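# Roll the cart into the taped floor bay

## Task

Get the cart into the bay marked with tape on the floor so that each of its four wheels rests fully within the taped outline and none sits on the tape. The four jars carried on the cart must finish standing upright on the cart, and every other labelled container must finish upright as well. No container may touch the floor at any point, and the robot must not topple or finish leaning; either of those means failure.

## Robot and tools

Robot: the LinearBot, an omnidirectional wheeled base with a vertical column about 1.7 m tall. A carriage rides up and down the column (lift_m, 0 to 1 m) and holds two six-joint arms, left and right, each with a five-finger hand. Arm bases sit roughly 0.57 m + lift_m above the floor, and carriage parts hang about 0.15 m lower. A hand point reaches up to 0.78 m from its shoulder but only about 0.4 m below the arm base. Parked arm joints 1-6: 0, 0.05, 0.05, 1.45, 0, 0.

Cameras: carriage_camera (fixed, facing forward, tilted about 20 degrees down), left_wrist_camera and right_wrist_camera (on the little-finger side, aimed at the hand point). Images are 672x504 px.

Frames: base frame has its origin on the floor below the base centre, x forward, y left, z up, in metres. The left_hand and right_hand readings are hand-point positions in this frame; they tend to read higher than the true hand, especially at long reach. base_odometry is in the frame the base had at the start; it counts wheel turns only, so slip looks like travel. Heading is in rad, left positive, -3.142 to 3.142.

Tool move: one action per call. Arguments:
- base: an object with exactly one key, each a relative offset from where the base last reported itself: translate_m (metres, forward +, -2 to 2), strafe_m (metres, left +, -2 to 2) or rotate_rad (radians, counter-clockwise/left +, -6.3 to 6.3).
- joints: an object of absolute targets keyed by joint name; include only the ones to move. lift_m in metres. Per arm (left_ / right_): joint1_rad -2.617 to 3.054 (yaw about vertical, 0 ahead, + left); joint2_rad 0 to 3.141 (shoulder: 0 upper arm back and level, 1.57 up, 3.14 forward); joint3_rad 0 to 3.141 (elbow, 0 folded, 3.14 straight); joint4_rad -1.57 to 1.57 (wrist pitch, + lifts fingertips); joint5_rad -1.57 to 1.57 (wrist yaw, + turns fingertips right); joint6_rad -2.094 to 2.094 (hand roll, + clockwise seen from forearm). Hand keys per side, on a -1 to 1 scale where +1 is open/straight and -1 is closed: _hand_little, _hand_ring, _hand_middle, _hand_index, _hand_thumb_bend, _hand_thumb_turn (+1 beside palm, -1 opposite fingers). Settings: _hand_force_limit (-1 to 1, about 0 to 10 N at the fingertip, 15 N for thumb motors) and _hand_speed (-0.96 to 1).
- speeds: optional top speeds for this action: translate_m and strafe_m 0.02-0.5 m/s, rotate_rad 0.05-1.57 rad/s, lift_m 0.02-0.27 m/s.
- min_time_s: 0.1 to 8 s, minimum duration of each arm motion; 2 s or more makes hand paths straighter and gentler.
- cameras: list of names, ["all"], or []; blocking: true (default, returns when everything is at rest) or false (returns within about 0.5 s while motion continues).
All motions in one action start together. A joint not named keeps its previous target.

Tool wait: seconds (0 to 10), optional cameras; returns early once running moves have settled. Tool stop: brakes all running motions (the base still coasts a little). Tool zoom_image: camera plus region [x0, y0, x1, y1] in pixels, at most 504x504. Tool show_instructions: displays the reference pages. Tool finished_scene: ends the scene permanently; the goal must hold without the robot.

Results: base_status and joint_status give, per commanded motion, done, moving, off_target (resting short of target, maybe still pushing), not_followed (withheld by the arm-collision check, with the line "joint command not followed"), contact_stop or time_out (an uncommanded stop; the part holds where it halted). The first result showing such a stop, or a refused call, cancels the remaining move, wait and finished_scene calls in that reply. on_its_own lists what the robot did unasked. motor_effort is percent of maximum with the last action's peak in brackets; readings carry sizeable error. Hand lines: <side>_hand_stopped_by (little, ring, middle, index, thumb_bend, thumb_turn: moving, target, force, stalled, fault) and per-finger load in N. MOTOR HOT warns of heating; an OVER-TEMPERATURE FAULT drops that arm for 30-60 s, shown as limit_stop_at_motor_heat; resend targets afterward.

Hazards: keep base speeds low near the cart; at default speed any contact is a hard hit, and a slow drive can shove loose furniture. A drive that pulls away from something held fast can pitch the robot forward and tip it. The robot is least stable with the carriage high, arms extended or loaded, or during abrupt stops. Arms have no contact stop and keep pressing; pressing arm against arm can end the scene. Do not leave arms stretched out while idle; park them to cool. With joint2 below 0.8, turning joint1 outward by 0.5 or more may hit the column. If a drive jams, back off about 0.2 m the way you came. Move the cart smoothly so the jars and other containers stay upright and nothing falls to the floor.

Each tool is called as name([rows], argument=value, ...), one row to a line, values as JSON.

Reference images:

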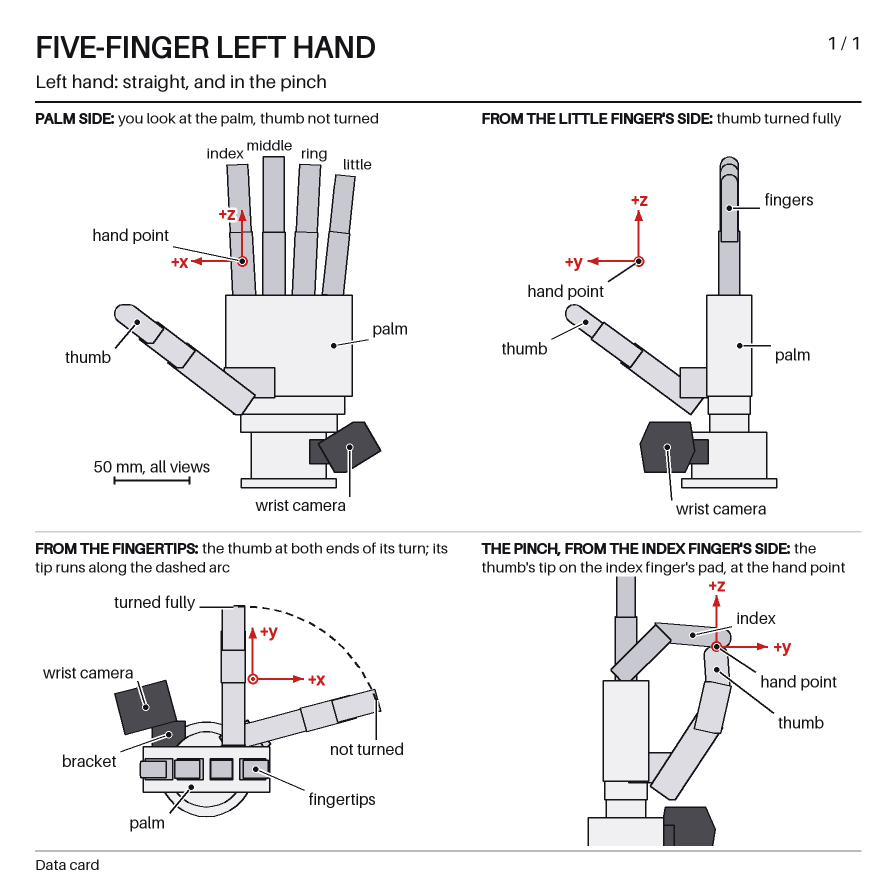

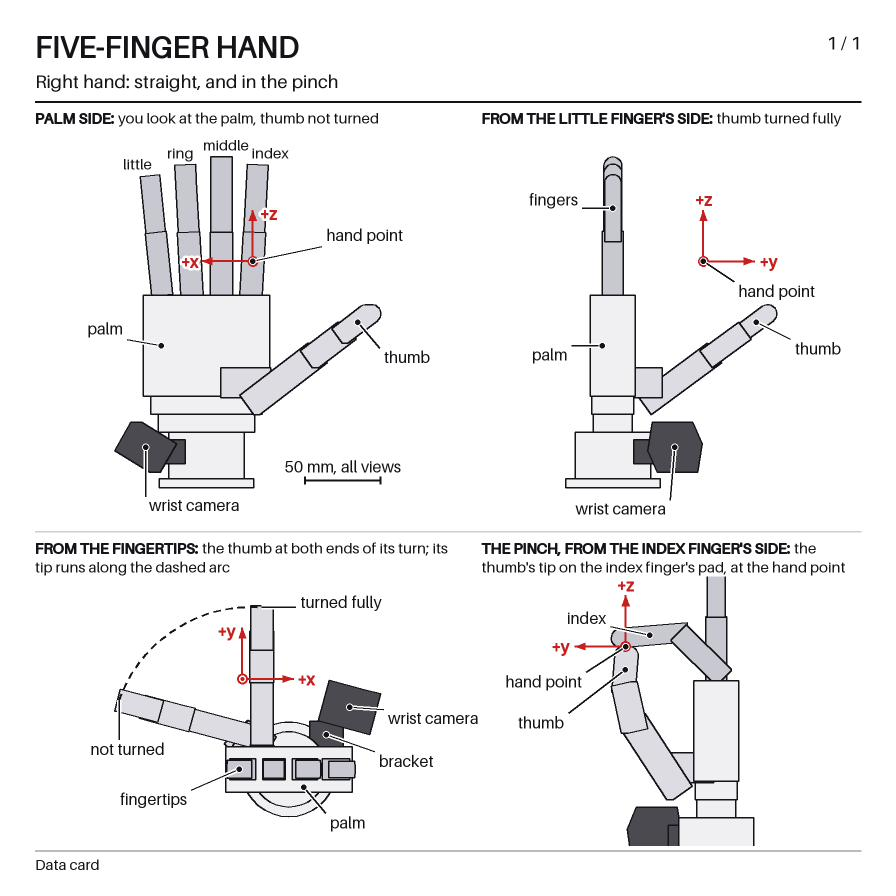

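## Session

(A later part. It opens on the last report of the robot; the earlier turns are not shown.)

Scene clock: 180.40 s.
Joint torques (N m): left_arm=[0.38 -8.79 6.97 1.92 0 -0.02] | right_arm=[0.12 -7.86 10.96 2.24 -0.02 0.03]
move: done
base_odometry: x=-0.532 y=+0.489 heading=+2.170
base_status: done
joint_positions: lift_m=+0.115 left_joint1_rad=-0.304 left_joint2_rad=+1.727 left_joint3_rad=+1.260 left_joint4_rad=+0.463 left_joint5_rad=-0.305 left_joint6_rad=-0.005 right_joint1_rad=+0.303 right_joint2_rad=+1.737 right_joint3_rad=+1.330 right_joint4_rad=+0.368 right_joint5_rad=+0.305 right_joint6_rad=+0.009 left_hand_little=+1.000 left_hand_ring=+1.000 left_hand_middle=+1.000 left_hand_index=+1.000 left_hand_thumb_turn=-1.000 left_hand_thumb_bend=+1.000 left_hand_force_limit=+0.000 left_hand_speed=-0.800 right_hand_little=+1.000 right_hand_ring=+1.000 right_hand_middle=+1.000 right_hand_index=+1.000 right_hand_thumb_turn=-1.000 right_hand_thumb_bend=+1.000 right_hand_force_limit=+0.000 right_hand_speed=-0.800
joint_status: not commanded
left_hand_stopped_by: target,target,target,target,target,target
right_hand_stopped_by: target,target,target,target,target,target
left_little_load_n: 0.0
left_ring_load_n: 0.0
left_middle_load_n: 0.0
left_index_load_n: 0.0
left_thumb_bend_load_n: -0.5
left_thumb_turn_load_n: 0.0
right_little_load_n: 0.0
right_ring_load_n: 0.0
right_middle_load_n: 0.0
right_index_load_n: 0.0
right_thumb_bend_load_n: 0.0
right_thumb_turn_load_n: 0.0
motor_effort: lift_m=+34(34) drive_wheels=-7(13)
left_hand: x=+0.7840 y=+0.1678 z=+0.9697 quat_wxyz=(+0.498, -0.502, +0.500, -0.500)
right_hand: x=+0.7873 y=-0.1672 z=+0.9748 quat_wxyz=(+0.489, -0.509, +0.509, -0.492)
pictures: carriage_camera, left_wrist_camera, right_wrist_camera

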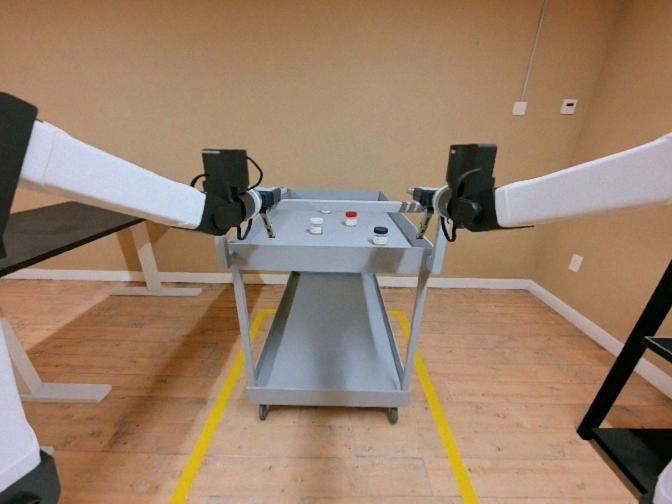

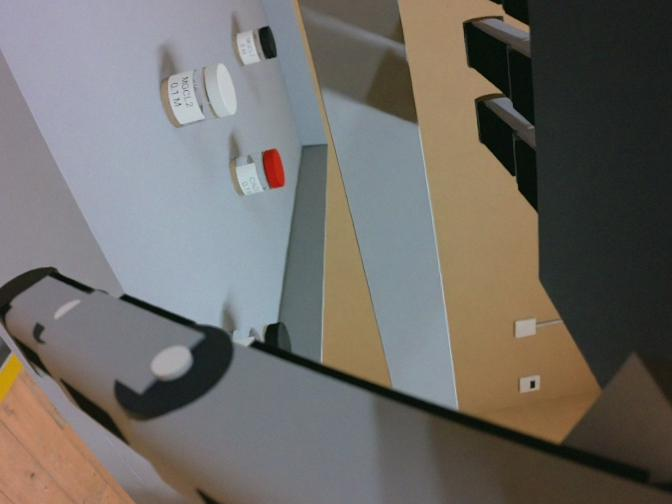

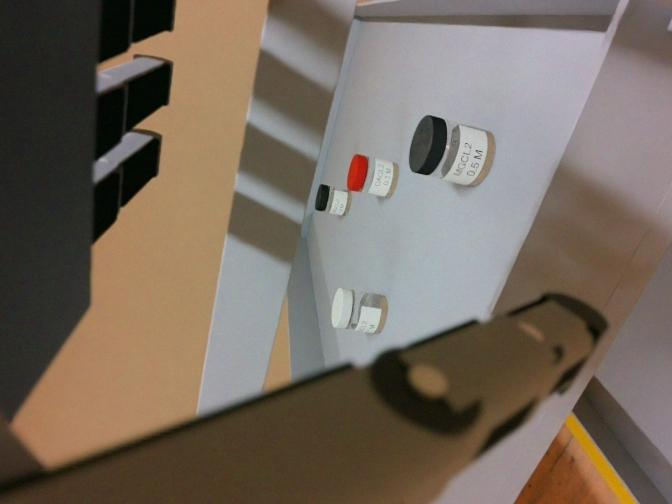

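move(base={"translate_m": 0.014}, joints={"lift_m": 0.103, "left_hand_force_limit": 0.2, "right_hand_force_limit": 0.2}, speeds={"translate_m": 0.03, "lift_m": 0.02}, cameras=["all"])

Scene clock: 185.50 s.
Joint torques (N m): left_arm=[0.35 -8.76 6.87 1.94 0 -0.02] | right_arm=[0.17 -7.83 10.96 2.21 -0.06 0.03]
move: done
base_odometry: x=-0.539 y=+0.500 heading=+2.169
base_status: done
joint_positions: lift_m=+0.103 left_joint1_rad=-0.304 left_joint2_rad=+1.727 left_joint3_rad=+1.260 left_joint4_rad=+0.464 left_joint5_rad=-0.304 left_joint6_rad=-0.005 right_joint1_rad=+0.303 right_joint2_rad=+1.737 right_joint3_rad=+1.331 right_joint4_rad=+0.365 right_joint5_rad=+0.305 right_joint6_rad=+0.009 left_hand_little=+1.000 left_hand_ring=+1.000 left_hand_middle=+1.000 left_hand_index=+1.000 left_hand_thumb_turn=-1.000 left_hand_thumb_bend=+1.000 left_hand_force_limit=+0.200 left_hand_speed=-0.800 right_hand_little=+1.000 right_hand_ring=+1.000 right_hand_middle=+1.000 right_hand_index=+1.000 right_hand_thumb_turn=-1.000 right_hand_thumb_bend=+1.000 right_hand_force_limit=+0.200 right_hand_speed=-0.800
joint_status: all done
left_hand_stopped_by: target,target,target,target,target,target
right_hand_stopped_by: target,target,target,target,target,target
left_little_load_n: -0.5
left_ring_load_n: 0.0
left_middle_load_n: -0.5
left_index_load_n: 0.0
left_thumb_bend_load_n: 0.0
left_thumb_turn_load_n: 0.0
right_little_load_n: 0.0
right_ring_load_n: 0.0
right_middle_load_n: 0.0
right_index_load_n: 0.0
right_thumb_bend_load_n: 0.0
right_thumb_turn_load_n: 0.0
motor_effort: lift_m=+31(34) drive_wheels=-6(13)
left_hand: x=+0.7840 y=+0.1677 z=+0.9579 quat_wxyz=(+0.498, -0.502, +0.500, -0.500)
right_hand: x=+0.7873 y=-0.1673 z=+0.9629 quat_wxyz=(+0.489, -0.510, +0.509, -0.492)
pictures: carriage_camera, left_wrist_camera, right_wrist_camera

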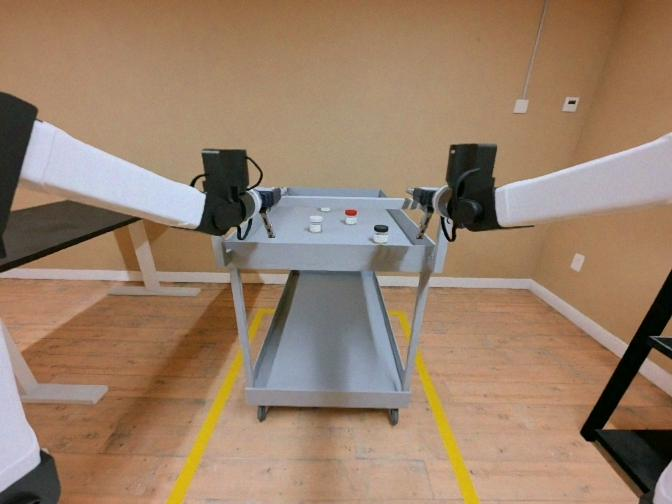

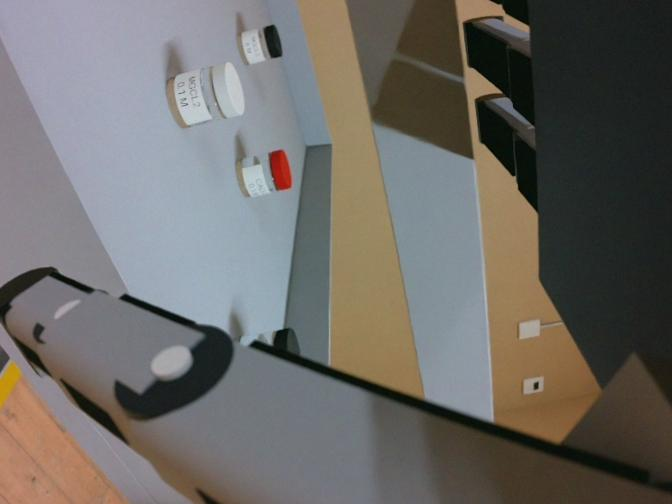

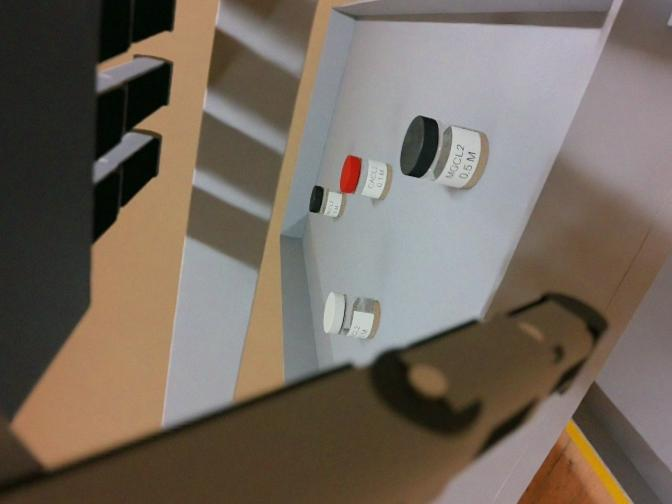

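move(base={"translate_m": 0.015}, speeds={"translate_m": 0.03})

move(joints={"left_hand_index": 0.0, "left_hand_middle": 0.0, "left_hand_ring": 0.0, "left_hand_little": 0.0, "right_hand_index": 0.0, "right_hand_middle": 0.0, "right_hand_ring": 0.0, "right_hand_little": 0.0}, cameras=["all"])

Scene clock: 192.27 s.
Joint torques (N m): left_arm=[0.35 -8.9 6.83 1.91 0 -0.03] | right_arm=[0.06 -7.76 10.77 2.25 -0.06 0.01]
move: done
base_odometry: x=-0.548 y=+0.513 heading=+2.169
base_status: done
joint_positions: lift_m=+0.103 left_joint1_rad=-0.304 left_joint2_rad=+1.727 left_joint3_rad=+1.260 left_joint4_rad=+0.464 left_joint5_rad=-0.304 left_joint6_rad=-0.005 right_joint1_rad=+0.303 right_joint2_rad=+1.737 right_joint3_rad=+1.332 right_joint4_rad=+0.363 right_joint5_rad=+0.305 right_joint6_rad=+0.009 left_hand_little=+1.000 left_hand_ring=+1.000 left_hand_middle=+1.000 left_hand_index=+1.000 left_hand_thumb_turn=-1.000 left_hand_thumb_bend=+1.000 left_hand_force_limit=+0.200 left_hand_speed=-0.800 right_hand_little=+1.000 right_hand_ring=+1.000 right_hand_middle=+1.000 right_hand_index=+1.000 right_hand_thumb_turn=-1.000 right_hand_thumb_bend=+1.000 right_hand_force_limit=+0.200 right_hand_speed=-0.800
joint_status: not commanded
left_hand_stopped_by: target,target,target,target,target,target
right_hand_stopped_by: target,target,target,target,target,target
left_little_load_n: 0.0
left_ring_load_n: 0.0
left_middle_load_n: 0.0
left_index_load_n: 0.0
left_thumb_bend_load_n: 0.0
left_thumb_turn_load_n: 0.0
right_little_load_n: 0.0
right_ring_load_n: 0.0
right_middle_load_n: 0.0
right_index_load_n: 0.0
right_thumb_bend_load_n: 0.0
right_thumb_turn_load_n: 0.0
motor_effort: lift_m=+30(33) drive_wheels=-5(12)
left_hand: x=+0.7840 y=+0.1676 z=+0.9580 quat_wxyz=(+0.498, -0.502, +0.500, -0.500)
right_hand: x=+0.7872 y=-0.1673 z=+0.9627 quat_wxyz=(+0.489, -0.510, +0.510, -0.491)
pictures: none

Scene clock: 194.70 s.
Joint torques (N m): left_arm=[-0.03 -8.77 6.02 1.66 0.01 -0.04] | right_arm=[0.17 -7.82 7.88 1.22 -0.07 0.05]
move: off_target
base_odometry: x=-0.548 y=+0.513 heading=+2.169
base_status: not commanded
joint_positions: lift_m=+0.103 left_joint1_rad=-0.300 left_joint2_rad=+1.727 left_joint3_rad=+1.271 left_joint4_rad=+0.488 left_joint5_rad=-0.304 left_joint6_rad=-0.005 right_joint1_rad=+0.301 right_joint2_rad=+1.736 right_joint3_rad=+1.361 right_joint4_rad=+0.465 right_joint5_rad=+0.306 right_joint6_rad=+0.007 left_hand_little=+1.000 left_hand_ring=+0.000 left_hand_middle=+0.000 left_hand_index=+0.000 left_hand_thumb_turn=-1.000 left_hand_thumb_bend=+1.000 left_hand_force_limit=+0.200 left_hand_speed=-0.800 right_hand_little=+0.000 right_hand_ring=+0.000 right_hand_middle=+0.000 right_hand_index=+0.000 right_hand_thumb_turn=-1.000 right_hand_thumb_bend=+1.000 right_hand_force_limit=+0.200 right_hand_speed=-0.800
joint_status: left_hand_little off_target (ended at +1.000, target +0.000); the others done
left_hand_stopped_by: fault,target,target,target,target,target
right_hand_stopped_by: target,target,target,target,target,target
left_little_load_n: 0.0
left_ring_load_n: 0.0
left_middle_load_n: 0.0
left_index_load_n: 0.5
left_thumb_bend_load_n: 0.0
left_thumb_turn_load_n: 0.0
right_little_load_n: 0.0
right_ring_load_n: 0.0
right_middle_load_n: 0.0
right_index_load_n: 0.0
right_thumb_bend_load_n: 0.0
right_thumb_turn_load_n: 0.0
motor_effort: lift_m=+31(35) drive_wheels=-6(6)
left_hand: x=+0.7872 y=+0.1692 z=+0.9705 quat_wxyz=(+0.505, -0.497, +0.487, -0.510)
right_hand: x=+0.7950 y=-0.1660 z=+1.0059 quat_wxyz=(+0.528, -0.468, +0.488, -0.514)
pictures: carriage_camera, left_wrist_camera, right_wrist_camera

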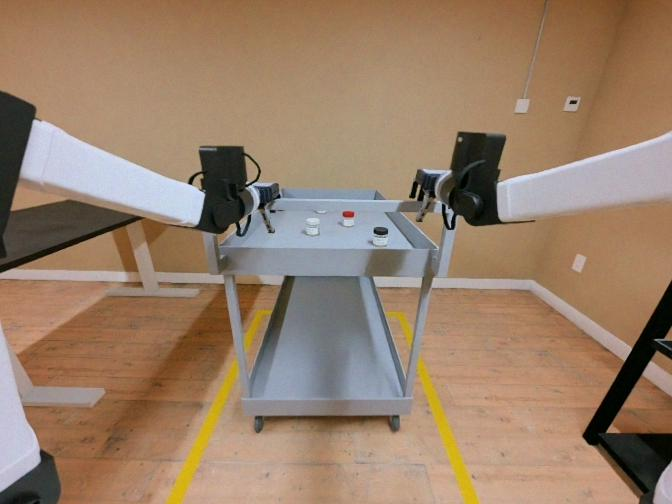

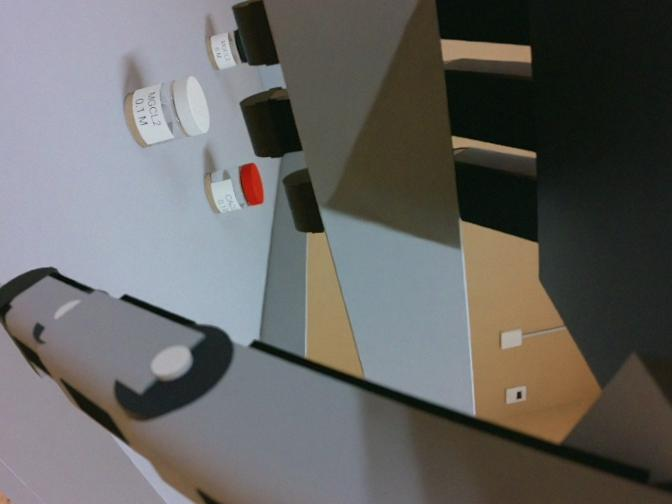

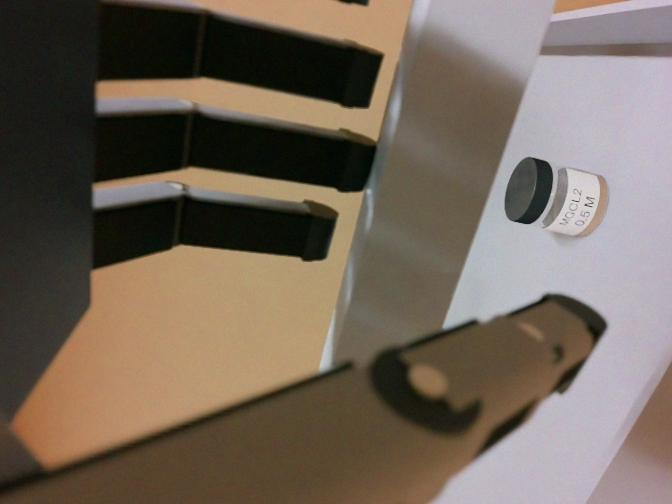

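move(joints={"right_hand_index": 1.0, "right_hand_middle": 1.0, "right_hand_ring": 1.0, "right_hand_little": 1.0}, cameras=["all"])

zoom_image(camera="carriage_camera", region=[200, 150, 480, 290])

Scene clock: 203.10 s.
Joint torques (N m): left_arm=[-0.03 -8.77 6.06 1.68 0.01 -0.03] | right_arm=[0.21 -7.82 7.95 2.14 -0.06 0.03]
move: done
base_odometry: x=-0.548 y=+0.513 heading=+2.169
base_status: not commanded
joint_positions: lift_m=+0.103 left_joint1_rad=-0.300 left_joint2_rad=+1.727 left_joint3_rad=+1.271 left_joint4_rad=+0.486 left_joint5_rad=-0.304 left_joint6_rad=-0.005 right_joint1_rad=+0.301 right_joint2_rad=+1.736 right_joint3_rad=+1.361 right_joint4_rad=+0.373 right_joint5_rad=+0.306 right_joint6_rad=+0.007 left_hand_little=+1.000 left_hand_ring=+0.000 left_hand_middle=+0.000 left_hand_index=+0.000 left_hand_thumb_turn=-1.000 left_hand_thumb_bend=+1.000 left_hand_force_limit=+0.200 left_hand_speed=-0.800 right_hand_little=+1.000 right_hand_ring=+1.000 right_hand_middle=+1.000 right_hand_index=+1.000 right_hand_thumb_turn=-1.000 right_hand_thumb_bend=+1.000 right_hand_force_limit=+0.200 right_hand_speed=-0.800
joint_status: all done
left_hand_stopped_by: fault,target,target,target,target,target
right_hand_stopped_by: target,target,target,target,target,target
left_little_load_n: 0.0
left_ring_load_n: 0.0
left_middle_load_n: 0.0
left_index_load_n: 0.0
left_thumb_bend_load_n: 0.0
left_thumb_turn_load_n: 0.0
right_little_load_n: 0.0
right_ring_load_n: 0.0
right_middle_load_n: 0.0
right_index_load_n: 0.0
right_thumb_bend_load_n: 0.0
right_thumb_turn_load_n: 0.0
motor_effort: lift_m=+29(35) drive_wheels=-6(6)
left_hand: x=+0.7870 y=+0.1692 z=+0.9699 quat_wxyz=(+0.505, -0.497, +0.488, -0.510)
right_hand: x=+0.7908 y=-0.1672 z=+0.9810 quat_wxyz=(+0.500, -0.497, +0.503, -0.499)
pictures: carriage_camera, left_wrist_camera, right_wrist_camera

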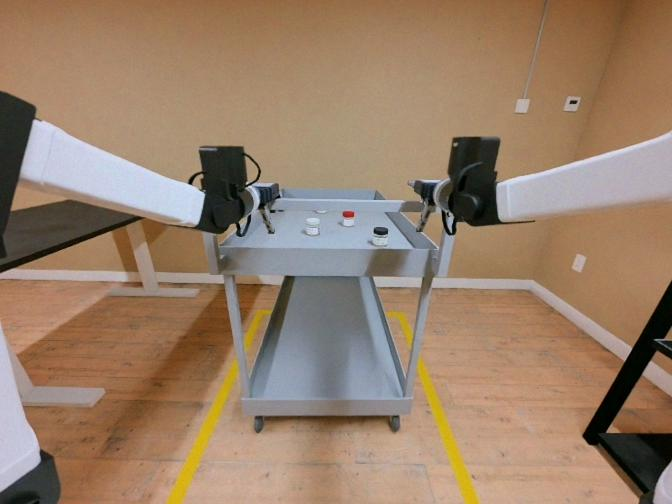

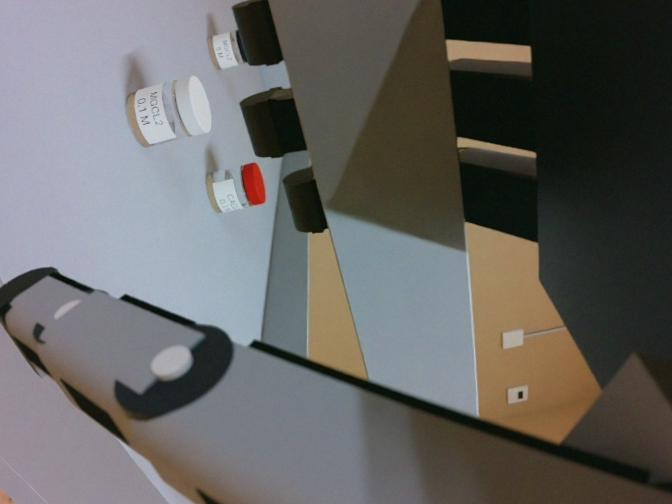

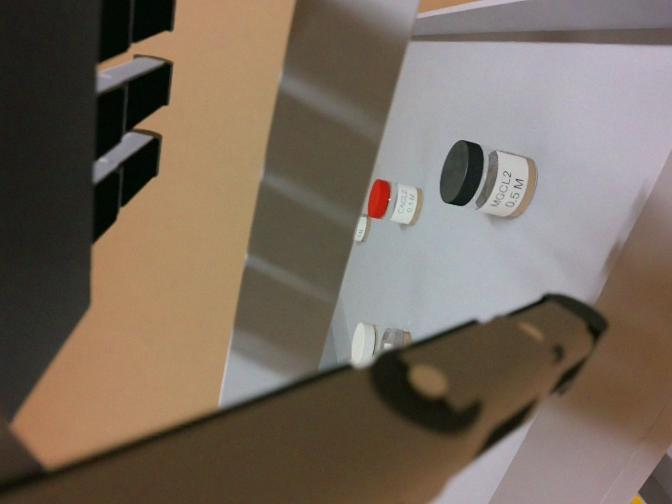

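Scaled by 1.800 from the camera's image (finer frame: 960x720).

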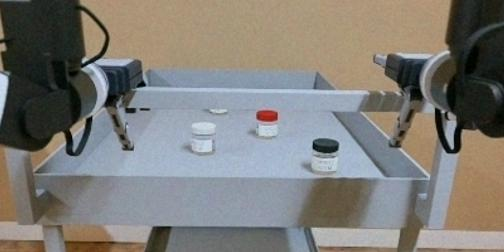

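move(joints={"right_joint3_rad": 1.345, "right_joint4_rad": 0.385}, min_time_s=1.5, cameras=["right_wrist_camera"])

Scene clock: 209.33 s.
Joint torques (N m): left_arm=[-0.03 -8.79 6.05 1.69 0.01 -0.03] | right_arm=[0.18 -7.84 7.69 2.32 -0.06 0.07]
move: done
base_odometry: x=-0.548 y=+0.513 heading=+2.169
base_status: not commanded
joint_positions: lift_m=+0.103 left_joint1_rad=-0.300 left_joint2_rad=+1.727 left_joint3_rad=+1.271 left_joint4_rad=+0.486 left_joint5_rad=-0.304 left_joint6_rad=-0.005 right_joint1_rad=+0.301 right_joint2_rad=+1.736 right_joint3_rad=+1.349 right_joint4_rad=+0.373 right_joint5_rad=+0.306 right_joint6_rad=+0.007 left_hand_little=+1.000 left_hand_ring=+0.000 left_hand_middle=+0.000 left_hand_index=+0.000 left_hand_thumb_turn=-1.000 left_hand_thumb_bend=+1.000 left_hand_force_limit=+0.200 left_hand_speed=-0.800 right_hand_little=+1.000 right_hand_ring=+1.000 right_hand_middle=+1.000 right_hand_index=+1.000 right_hand_thumb_turn=-1.000 right_hand_thumb_bend=+1.000 right_hand_force_limit=+0.200 right_hand_speed=-0.800
joint_status: all done
left_hand_stopped_by: fault,target,target,target,target,target
right_hand_stopped_by: target,target,target,target,target,target
left_little_load_n: 0.0
left_ring_load_n: 0.0
left_middle_load_n: 0.0
left_index_load_n: 0.0
left_thumb_bend_load_n: 0.0
left_thumb_turn_load_n: 0.0
right_little_load_n: 0.0
right_ring_load_n: 0.0
right_middle_load_n: -0.5
right_index_load_n: 0.0
right_thumb_bend_load_n: 0.0
right_thumb_turn_load_n: 0.0
motor_effort: lift_m=+34(34) drive_wheels=-6(6)
left_hand: x=+0.7870 y=+0.1692 z=+0.9699 quat_wxyz=(+0.505, -0.497, +0.488, -0.510)
right_hand: x=+0.7897 y=-0.1676 z=+0.9747 quat_wxyz=(+0.496, -0.501, +0.505, -0.497)

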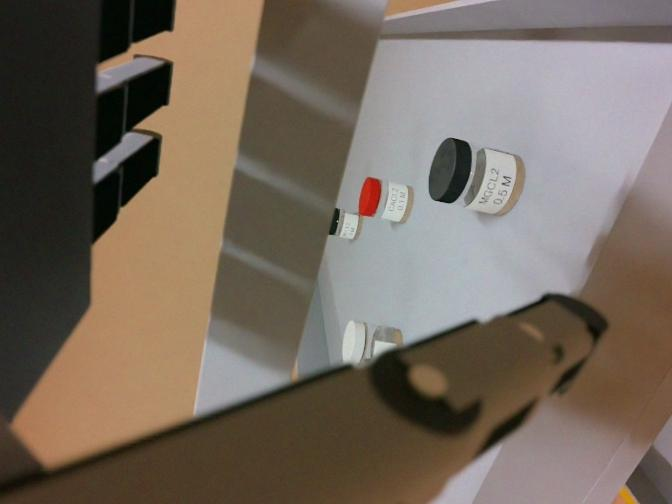

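move(joints={"right_hand_index": 0.0, "right_hand_middle": 0.0, "right_hand_ring": 0.0, "right_hand_little": 0.0}, cameras=["right_wrist_camera", "carriage_camera"])

Scene clock: 213.17 s.
Joint torques (N m): left_arm=[-0.05 -8.77 6.09 1.77 0 -0.03] | right_arm=[0.51 -7.83 7.42 1.52 0.03 0.11]
move: off_target
base_odometry: x=-0.548 y=+0.513 heading=+2.169
base_status: not commanded
joint_positions: lift_m=+0.103 left_joint1_rad=-0.300 left_joint2_rad=+1.727 left_joint3_rad=+1.271 left_joint4_rad=+0.476 left_joint5_rad=-0.304 left_joint6_rad=-0.005 right_joint1_rad=+0.300 right_joint2_rad=+1.736 right_joint3_rad=+1.349 right_joint4_rad=+0.452 right_joint5_rad=+0.296 right_joint6_rad=+0.002 left_hand_little=+1.000 left_hand_ring=+0.000 left_hand_middle=+0.000 left_hand_index=+0.000 left_hand_thumb_turn=-1.000 left_hand_thumb_bend=+1.000 left_hand_force_limit=+0.200 left_hand_speed=-0.800 right_hand_little=+0.001 right_hand_ring=+0.153 right_hand_middle=+0.097 right_hand_index=+0.023 right_hand_thumb_turn=-1.000 right_hand_thumb_bend=+1.000 right_hand_force_limit=+0.200 right_hand_speed=-0.800
joint_status: right_hand_ring off_target (ended at +0.153, target +0.000); right_hand_middle off_target (ended at +0.097, target +0.000); right_hand_index off_target (ended at +0.023, target +0.000); the others done
left_hand_stopped_by: fault,target,target,target,target,target
right_hand_stopped_by: target,force,force,force,target,target
left_little_load_n: 0.0
left_ring_load_n: 0.0
left_middle_load_n: 0.0
left_index_load_n: 0.0
left_thumb_bend_load_n: 0.0
left_thumb_turn_load_n: 0.0
right_little_load_n: 2.0
right_ring_load_n: 0.0
right_middle_load_n: 0.0
right_index_load_n: 1.0
right_thumb_bend_load_n: 0.0
right_thumb_turn_load_n: 0.0
motor_effort: lift_m=+30(34) drive_wheels=-5(6)
left_hand: x=+0.7865 y=+0.1694 z=+0.9671 quat_wxyz=(+0.503, -0.499, +0.491, -0.507)
right_hand: x=+0.7936 y=-0.1654 z=+0.9959 quat_wxyz=(+0.522, -0.480, +0.488, -0.509)
pictures: carriage_camera, right_wrist_camera

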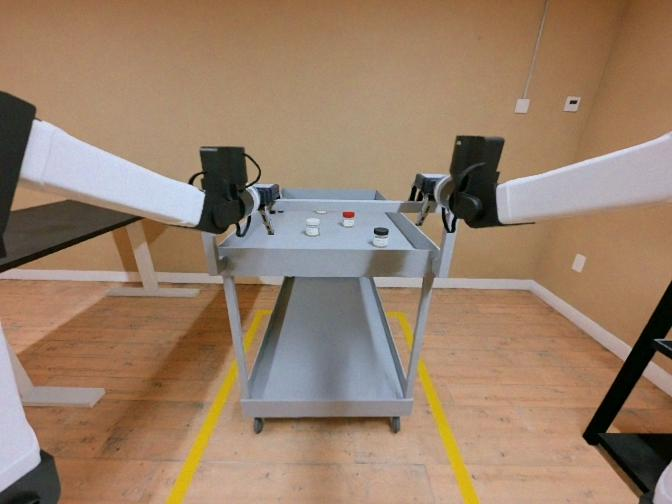

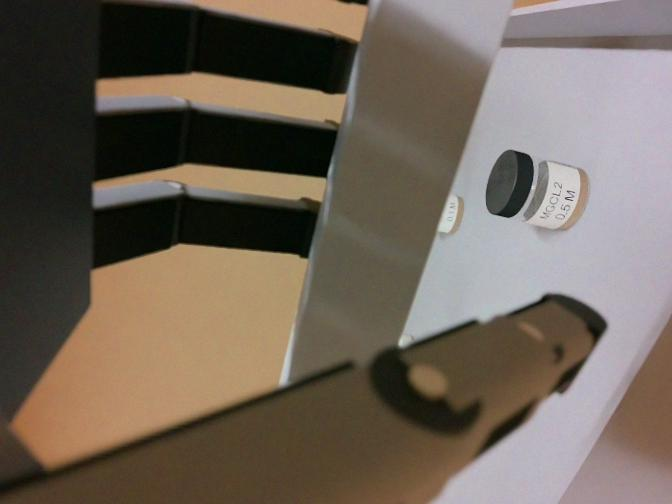

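move(joints={"right_hand_index": 1.0, "right_hand_middle": 1.0, "right_hand_ring": 1.0, "right_hand_little": 1.0})

move(joints={"right_joint2_rad": 1.84, "right_joint3_rad": 1.485, "right_joint4_rad": 0.35}, min_time_s=2, cameras=["all"])

Scene clock: 220.03 s.
Joint torques (N m): left_arm=[-0.05 -8.81 6.02 1.79 0.01 -0.03] | right_arm=[0.36 -7.75 7.56 2.15 0.02 0.09]
move: done
base_odometry: x=-0.548 y=+0.513 heading=+2.169
base_status: not commanded
joint_positions: lift_m=+0.103 left_joint1_rad=-0.300 left_joint2_rad=+1.727 left_joint3_rad=+1.271 left_joint4_rad=+0.476 left_joint5_rad=-0.304 left_joint6_rad=-0.005 right_joint1_rad=+0.300 right_joint2_rad=+1.736 right_joint3_rad=+1.349 right_joint4_rad=+0.389 right_joint5_rad=+0.297 right_joint6_rad=+0.002 left_hand_little=+1.000 left_hand_ring=+0.000 left_hand_middle=+0.000 left_hand_index=+0.000 left_hand_thumb_turn=-1.000 left_hand_thumb_bend=+1.000 left_hand_force_limit=+0.200 left_hand_speed=-0.800 right_hand_little=+1.000 right_hand_ring=+1.000 right_hand_middle=+1.000 right_hand_index=+1.000 right_hand_thumb_turn=-1.000 right_hand_thumb_bend=+1.000 right_hand_force_limit=+0.200 right_hand_speed=-0.800
joint_status: all done
left_hand_stopped_by: fault,target,target,target,target,target
right_hand_stopped_by: target,target,target,target,target,target
left_little_load_n: 0.0
left_ring_load_n: 0.0
left_middle_load_n: 0.0
left_index_load_n: 0.0
left_thumb_bend_load_n: 0.0
left_thumb_turn_load_n: 0.0
right_little_load_n: 0.0
right_ring_load_n: 0.0
right_middle_load_n: -0.5
right_index_load_n: 0.0
right_thumb_bend_load_n: 0.0
right_thumb_turn_load_n: 0.0
motor_effort: lift_m=+35(35) drive_wheels=-5(6)
left_hand: x=+0.7865 y=+0.1694 z=+0.9671 quat_wxyz=(+0.503, -0.499, +0.491, -0.507)
right_hand: x=+0.7905 y=-0.1665 z=+0.9786 quat_wxyz=(+0.502, -0.500, +0.499, -0.499)
pictures: none

Scene clock: 222.33 s.
Joint torques (N m): left_arm=[-0.03 -8.8 6.05 1.79 0.01 -0.02] | right_arm=[0.43 -7.54 11.15 2.17 0.02 0.1]
move: done
base_odometry: x=-0.548 y=+0.513 heading=+2.169
base_status: not commanded
joint_positions: lift_m=+0.103 left_joint1_rad=-0.300 left_joint2_rad=+1.727 left_joint3_rad=+1.271 left_joint4_rad=+0.476 left_joint5_rad=-0.304 left_joint6_rad=-0.005 right_joint1_rad=+0.300 right_joint2_rad=+1.833 right_joint3_rad=+1.453 right_joint4_rad=+0.354 right_joint5_rad=+0.297 right_joint6_rad=+0.002 left_hand_little=+1.000 left_hand_ring=+0.000 left_hand_middle=+0.000 left_hand_index=+0.000 left_hand_thumb_turn=-1.000 left_hand_thumb_bend=+1.000 left_hand_force_limit=+0.200 left_hand_speed=-0.800 right_hand_little=+1.000 right_hand_ring=+1.000 right_hand_middle=+1.000 right_hand_index=+1.000 right_hand_thumb_turn=-1.000 right_hand_thumb_bend=+1.000 right_hand_force_limit=+0.200 right_hand_speed=-0.800
joint_status: all done
left_hand_stopped_by: fault,target,target,target,target,target
right_hand_stopped_by: target,target,target,target,target,target
left_little_load_n: -0.5
left_ring_load_n: 0.0
left_middle_load_n: 0.0
left_index_load_n: 0.0
left_thumb_bend_load_n: 0.0
left_thumb_turn_load_n: 0.0
right_little_load_n: 0.0
right_ring_load_n: 0.0
right_middle_load_n: 0.0
right_index_load_n: 0.0
right_thumb_bend_load_n: 0.0
right_thumb_turn_load_n: 0.0
motor_effort: lift_m=+29(34) drive_wheels=-5(5)
left_hand: x=+0.7865 y=+0.1694 z=+0.9671 quat_wxyz=(+0.503, -0.499, +0.491, -0.507)
right_hand: x=+0.8130 y=-0.1596 z=+0.9676 quat_wxyz=(+0.493, -0.508, +0.504, -0.495)
pictures: carriage_camera, left_wrist_camera, right_wrist_camera

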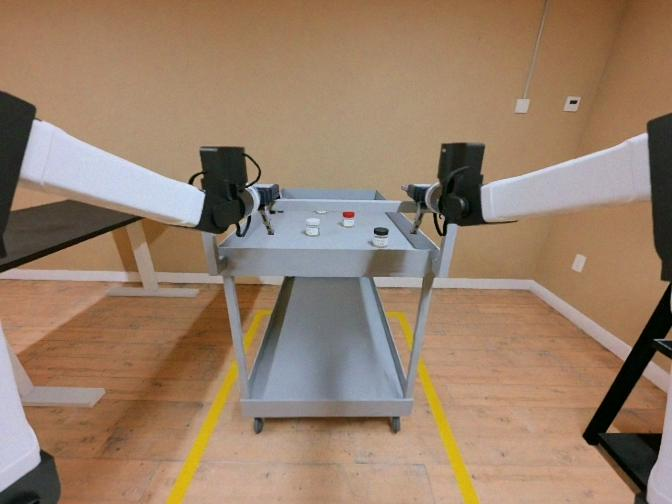

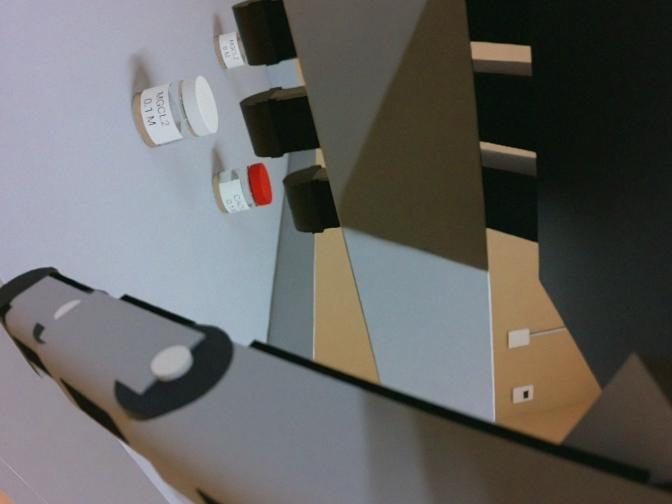

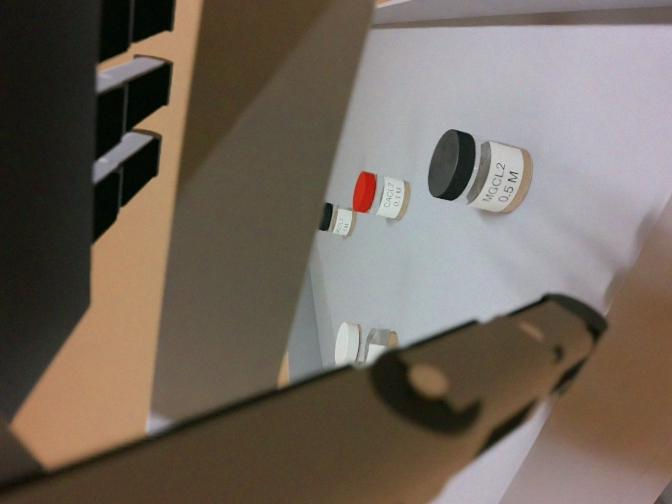

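move(joints={"right_hand_index": 0.0, "right_hand_middle": 0.0, "right_hand_ring": 0.0, "right_hand_little": 0.0}, cameras=["right_wrist_camera", "carriage_camera"])

zoom_image(camera="carriage_camera", region=[200, 150, 480, 290])

Scene clock: 227.73 s.
Joint torques (N m): left_arm=[-0.02 -8.79 6.05 1.79 0.01 -0.02] | right_arm=[0.53 -7.49 11.08 2.11 0.06 0.12]
move: done
base_odometry: x=-0.548 y=+0.513 heading=+2.169
base_status: not commanded
joint_positions: lift_m=+0.103 left_joint1_rad=-0.300 left_joint2_rad=+1.727 left_joint3_rad=+1.271 left_joint4_rad=+0.476 left_joint5_rad=-0.304 left_joint6_rad=-0.005 right_joint1_rad=+0.300 right_joint2_rad=+1.833 right_joint3_rad=+1.453 right_joint4_rad=+0.354 right_joint5_rad=+0.297 right_joint6_rad=+0.002 left_hand_little=+1.000 left_hand_ring=+0.000 left_hand_middle=+0.000 left_hand_index=+0.000 left_hand_thumb_turn=-1.000 left_hand_thumb_bend=+1.000 left_hand_force_limit=+0.200 left_hand_speed=-0.800 right_hand_little=+0.000 right_hand_ring=+0.000 right_hand_middle=+0.000 right_hand_index=+0.000 right_hand_thumb_turn=-1.000 right_hand_thumb_bend=+1.000 right_hand_force_limit=+0.200 right_hand_speed=-0.800
joint_status: all done
left_hand_stopped_by: fault,target,target,target,target,target
right_hand_stopped_by: target,target,target,target,target,target
left_little_load_n: -0.5
left_ring_load_n: 0.0
left_middle_load_n: 0.0
left_index_load_n: 0.0
left_thumb_bend_load_n: 0.5
left_thumb_turn_load_n: 0.0
right_little_load_n: 0.0
right_ring_load_n: 0.0
right_middle_load_n: 0.0
right_index_load_n: 0.0
right_thumb_bend_load_n: 0.0
right_thumb_turn_load_n: 0.0
motor_effort: lift_m=+31(35) drive_wheels=-5(5)
left_hand: x=+0.7865 y=+0.1694 z=+0.9671 quat_wxyz=(+0.503, -0.499, +0.491, -0.507)
right_hand: x=+0.8130 y=-0.1596 z=+0.9675 quat_wxyz=(+0.493, -0.508, +0.504, -0.494)
pictures: carriage_camera, right_wrist_camera

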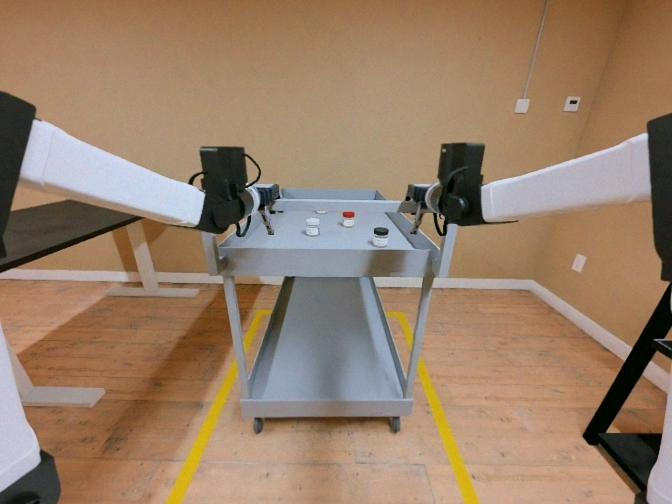

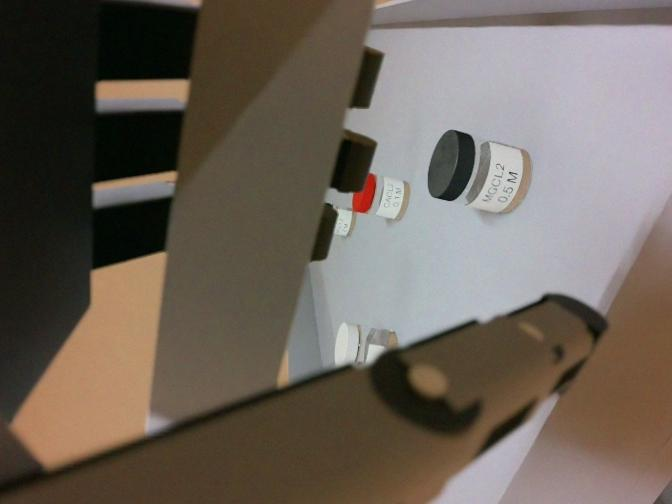

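Scaled by 1.800 from the camera's image (finer frame: 960x720).

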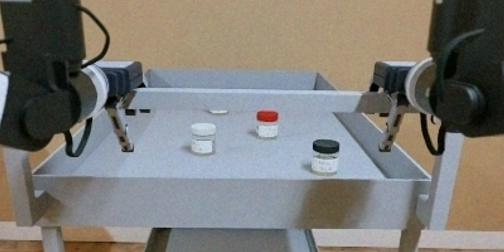

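move(joints={"left_hand_force_limit": 0.0, "right_hand_force_limit": 0.0, "left_hand_speed": -0.9, "right_hand_speed": -0.9, "left_hand_index": -0.6, "left_hand_middle": -0.6, "left_hand_ring": -0.6, "right_hand_index": -0.6, "right_hand_middle": -0.6, "right_hand_ring": -0.6, "right_hand_little": -0.6}, cameras=["all"])

Scene clock: 233.07 s.
Joint torques (N m): left_arm=[-0.05 -8.81 6.04 1.87 -0.01 -0.03] | right_arm=[0.46 -8.62 10.59 2.29 0.08 0.1]
move: off_target
base_odometry: x=-0.548 y=+0.513 heading=+2.169
base_status: not commanded
joint_positions: lift_m=+0.103 left_joint1_rad=-0.300 left_joint2_rad=+1.727 left_joint3_rad=+1.271 left_joint4_rad=+0.467 left_joint5_rad=-0.304 left_joint6_rad=-0.005 right_joint1_rad=+0.300 right_joint2_rad=+1.845 right_joint3_rad=+1.459 right_joint4_rad=+0.339 right_joint5_rad=+0.296 right_joint6_rad=+0.002 left_hand_little=+1.000 left_hand_ring=-0.600 left_hand_middle=-0.600 left_hand_index=-0.240 left_hand_thumb_turn=-1.000 left_hand_thumb_bend=+1.000 left_hand_force_limit=+0.000 left_hand_speed=-0.900 right_hand_little=-0.600 right_hand_ring=-0.600 right_hand_middle=-0.600 right_hand_index=-0.600 right_hand_thumb_turn=-1.000 right_hand_thumb_bend=+1.000 right_hand_force_limit=+0.000 right_hand_speed=-0.900
joint_status: left_hand_index off_target (ended at -0.240, target -0.600); the others done
left_hand_stopped_by: fault,target,target,force,target,target
right_hand_stopped_by: target,target,target,target,target,target
left_little_load_n: 0.0
left_ring_load_n: 0.0
left_middle_load_n: 1.0
left_index_load_n: 0.0
left_thumb_bend_load_n: 0.0
left_thumb_turn_load_n: 0.0
right_little_load_n: 1.5
right_ring_load_n: 0.0
right_middle_load_n: 0.0
right_index_load_n: 0.0
right_thumb_bend_load_n: 0.0
right_thumb_turn_load_n: 0.0
motor_effort: lift_m=+31(34) drive_wheels=-6(6)
left_hand: x=+0.7860 y=+0.1694 z=+0.9647 quat_wxyz=(+0.502, -0.500, +0.494, -0.504)
right_hand: x=+0.8143 y=-0.1589 z=+0.9595 quat_wxyz=(+0.487, -0.515, +0.507, -0.490)
pictures: carriage_camera, left_wrist_camera, right_wrist_camera

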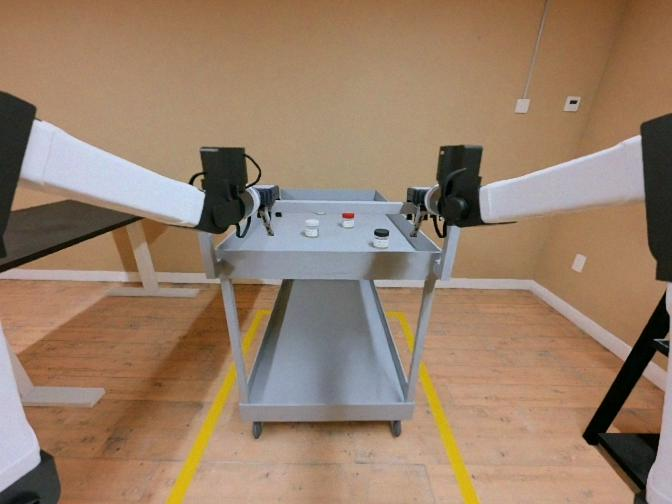

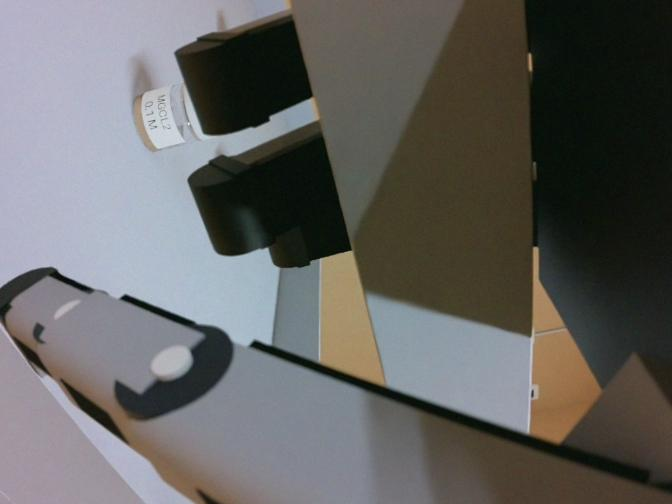

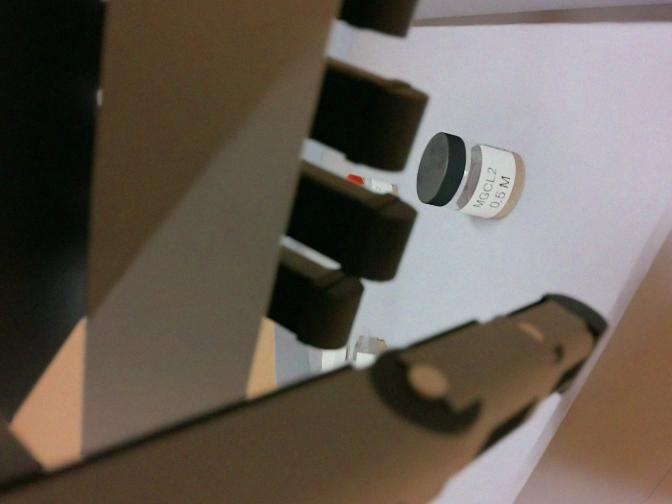

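move(base={"translate_m": -0.1}, speeds={"translate_m": 0.06}, cameras=["all"])

Scene clock: 237.70 s.
Joint torques (N m): left_arm=[-0.35 -9.59 5.98 1.93 -0.05 -0.03] | right_arm=[0.81 -9.46 10.51 2.31 0.13 0.12]
move: done
base_odometry: x=-0.491 y=+0.430 heading=+2.169
base_status: done
joint_positions: lift_m=+0.103 left_joint1_rad=-0.296 left_joint2_rad=+1.735 left_joint3_rad=+1.271 left_joint4_rad=+0.464 left_joint5_rad=-0.300 left_joint6_rad=-0.004 right_joint1_rad=+0.296 right_joint2_rad=+1.854 right_joint3_rad=+1.459 right_joint4_rad=+0.337 right_joint5_rad=+0.292 right_joint6_rad=+0.002 left_hand_little=+1.000 left_hand_ring=-0.600 left_hand_middle=-0.600 left_hand_index=-0.240 left_hand_thumb_turn=-1.000 left_hand_thumb_bend=+1.000 left_hand_force_limit=+0.000 left_hand_speed=-0.900 right_hand_little=-0.600 right_hand_ring=-0.600 right_hand_middle=-0.600 right_hand_index=-0.600 right_hand_thumb_turn=-1.000 right_hand_thumb_bend=+1.000 right_hand_force_limit=+0.000 right_hand_speed=-0.900
joint_status: not commanded
left_hand_stopped_by: fault,target,target,force,target,target
right_hand_stopped_by: target,target,target,target,target,target
left_little_load_n: 0.0
left_ring_load_n: 0.0
left_middle_load_n: 0.0
left_index_load_n: 0.0
left_thumb_bend_load_n: 0.0
left_thumb_turn_load_n: 0.0
right_little_load_n: 0.0
right_ring_load_n: 0.0
right_middle_load_n: 0.0
right_index_load_n: 0.0
right_thumb_bend_load_n: 0.0
right_thumb_turn_load_n: 0.0
motor_effort: lift_m=+33(35) drive_wheels=-10(14)
left_hand: x=+0.7874 y=+0.1705 z=+0.9593 quat_wxyz=(+0.500, -0.502, +0.498, -0.500)
right_hand: x=+0.8158 y=-0.1601 z=+0.9540 quat_wxyz=(+0.484, -0.518, +0.509, -0.489)
pictures: carriage_camera, left_wrist_camera, right_wrist_camera

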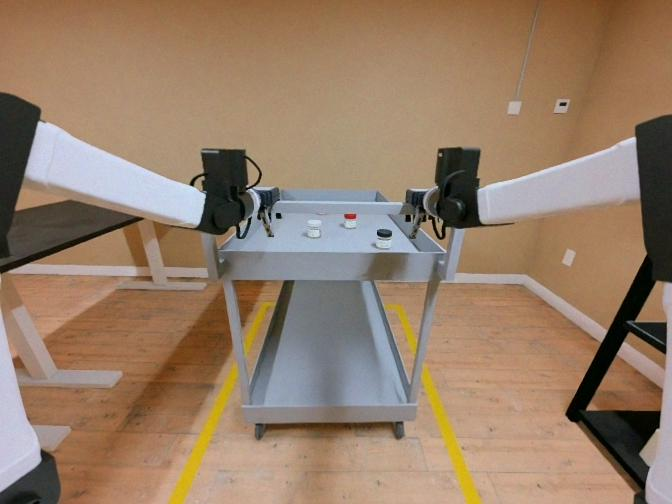

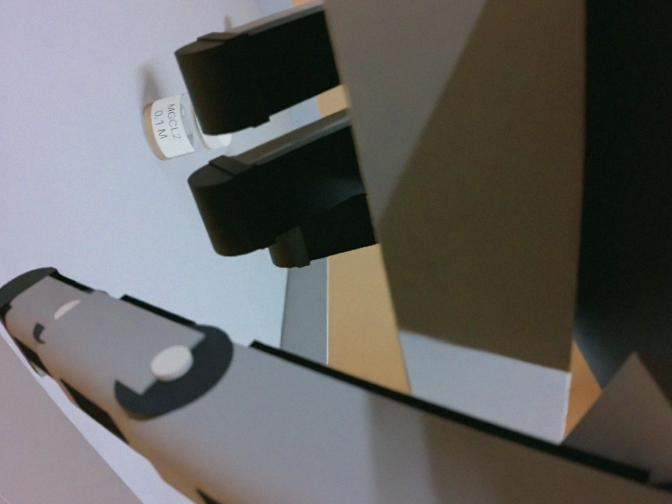

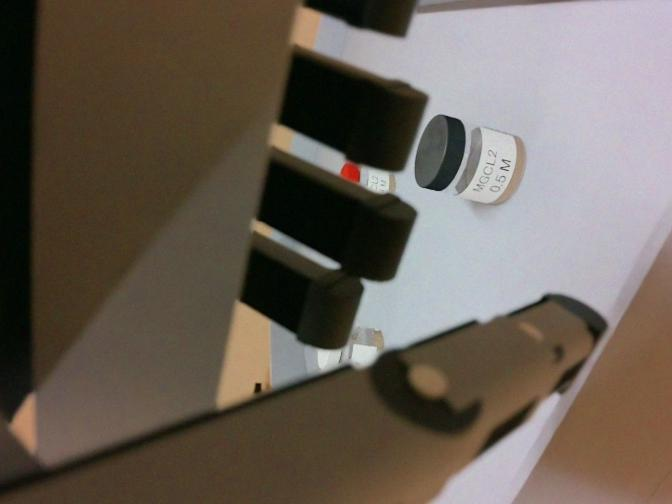

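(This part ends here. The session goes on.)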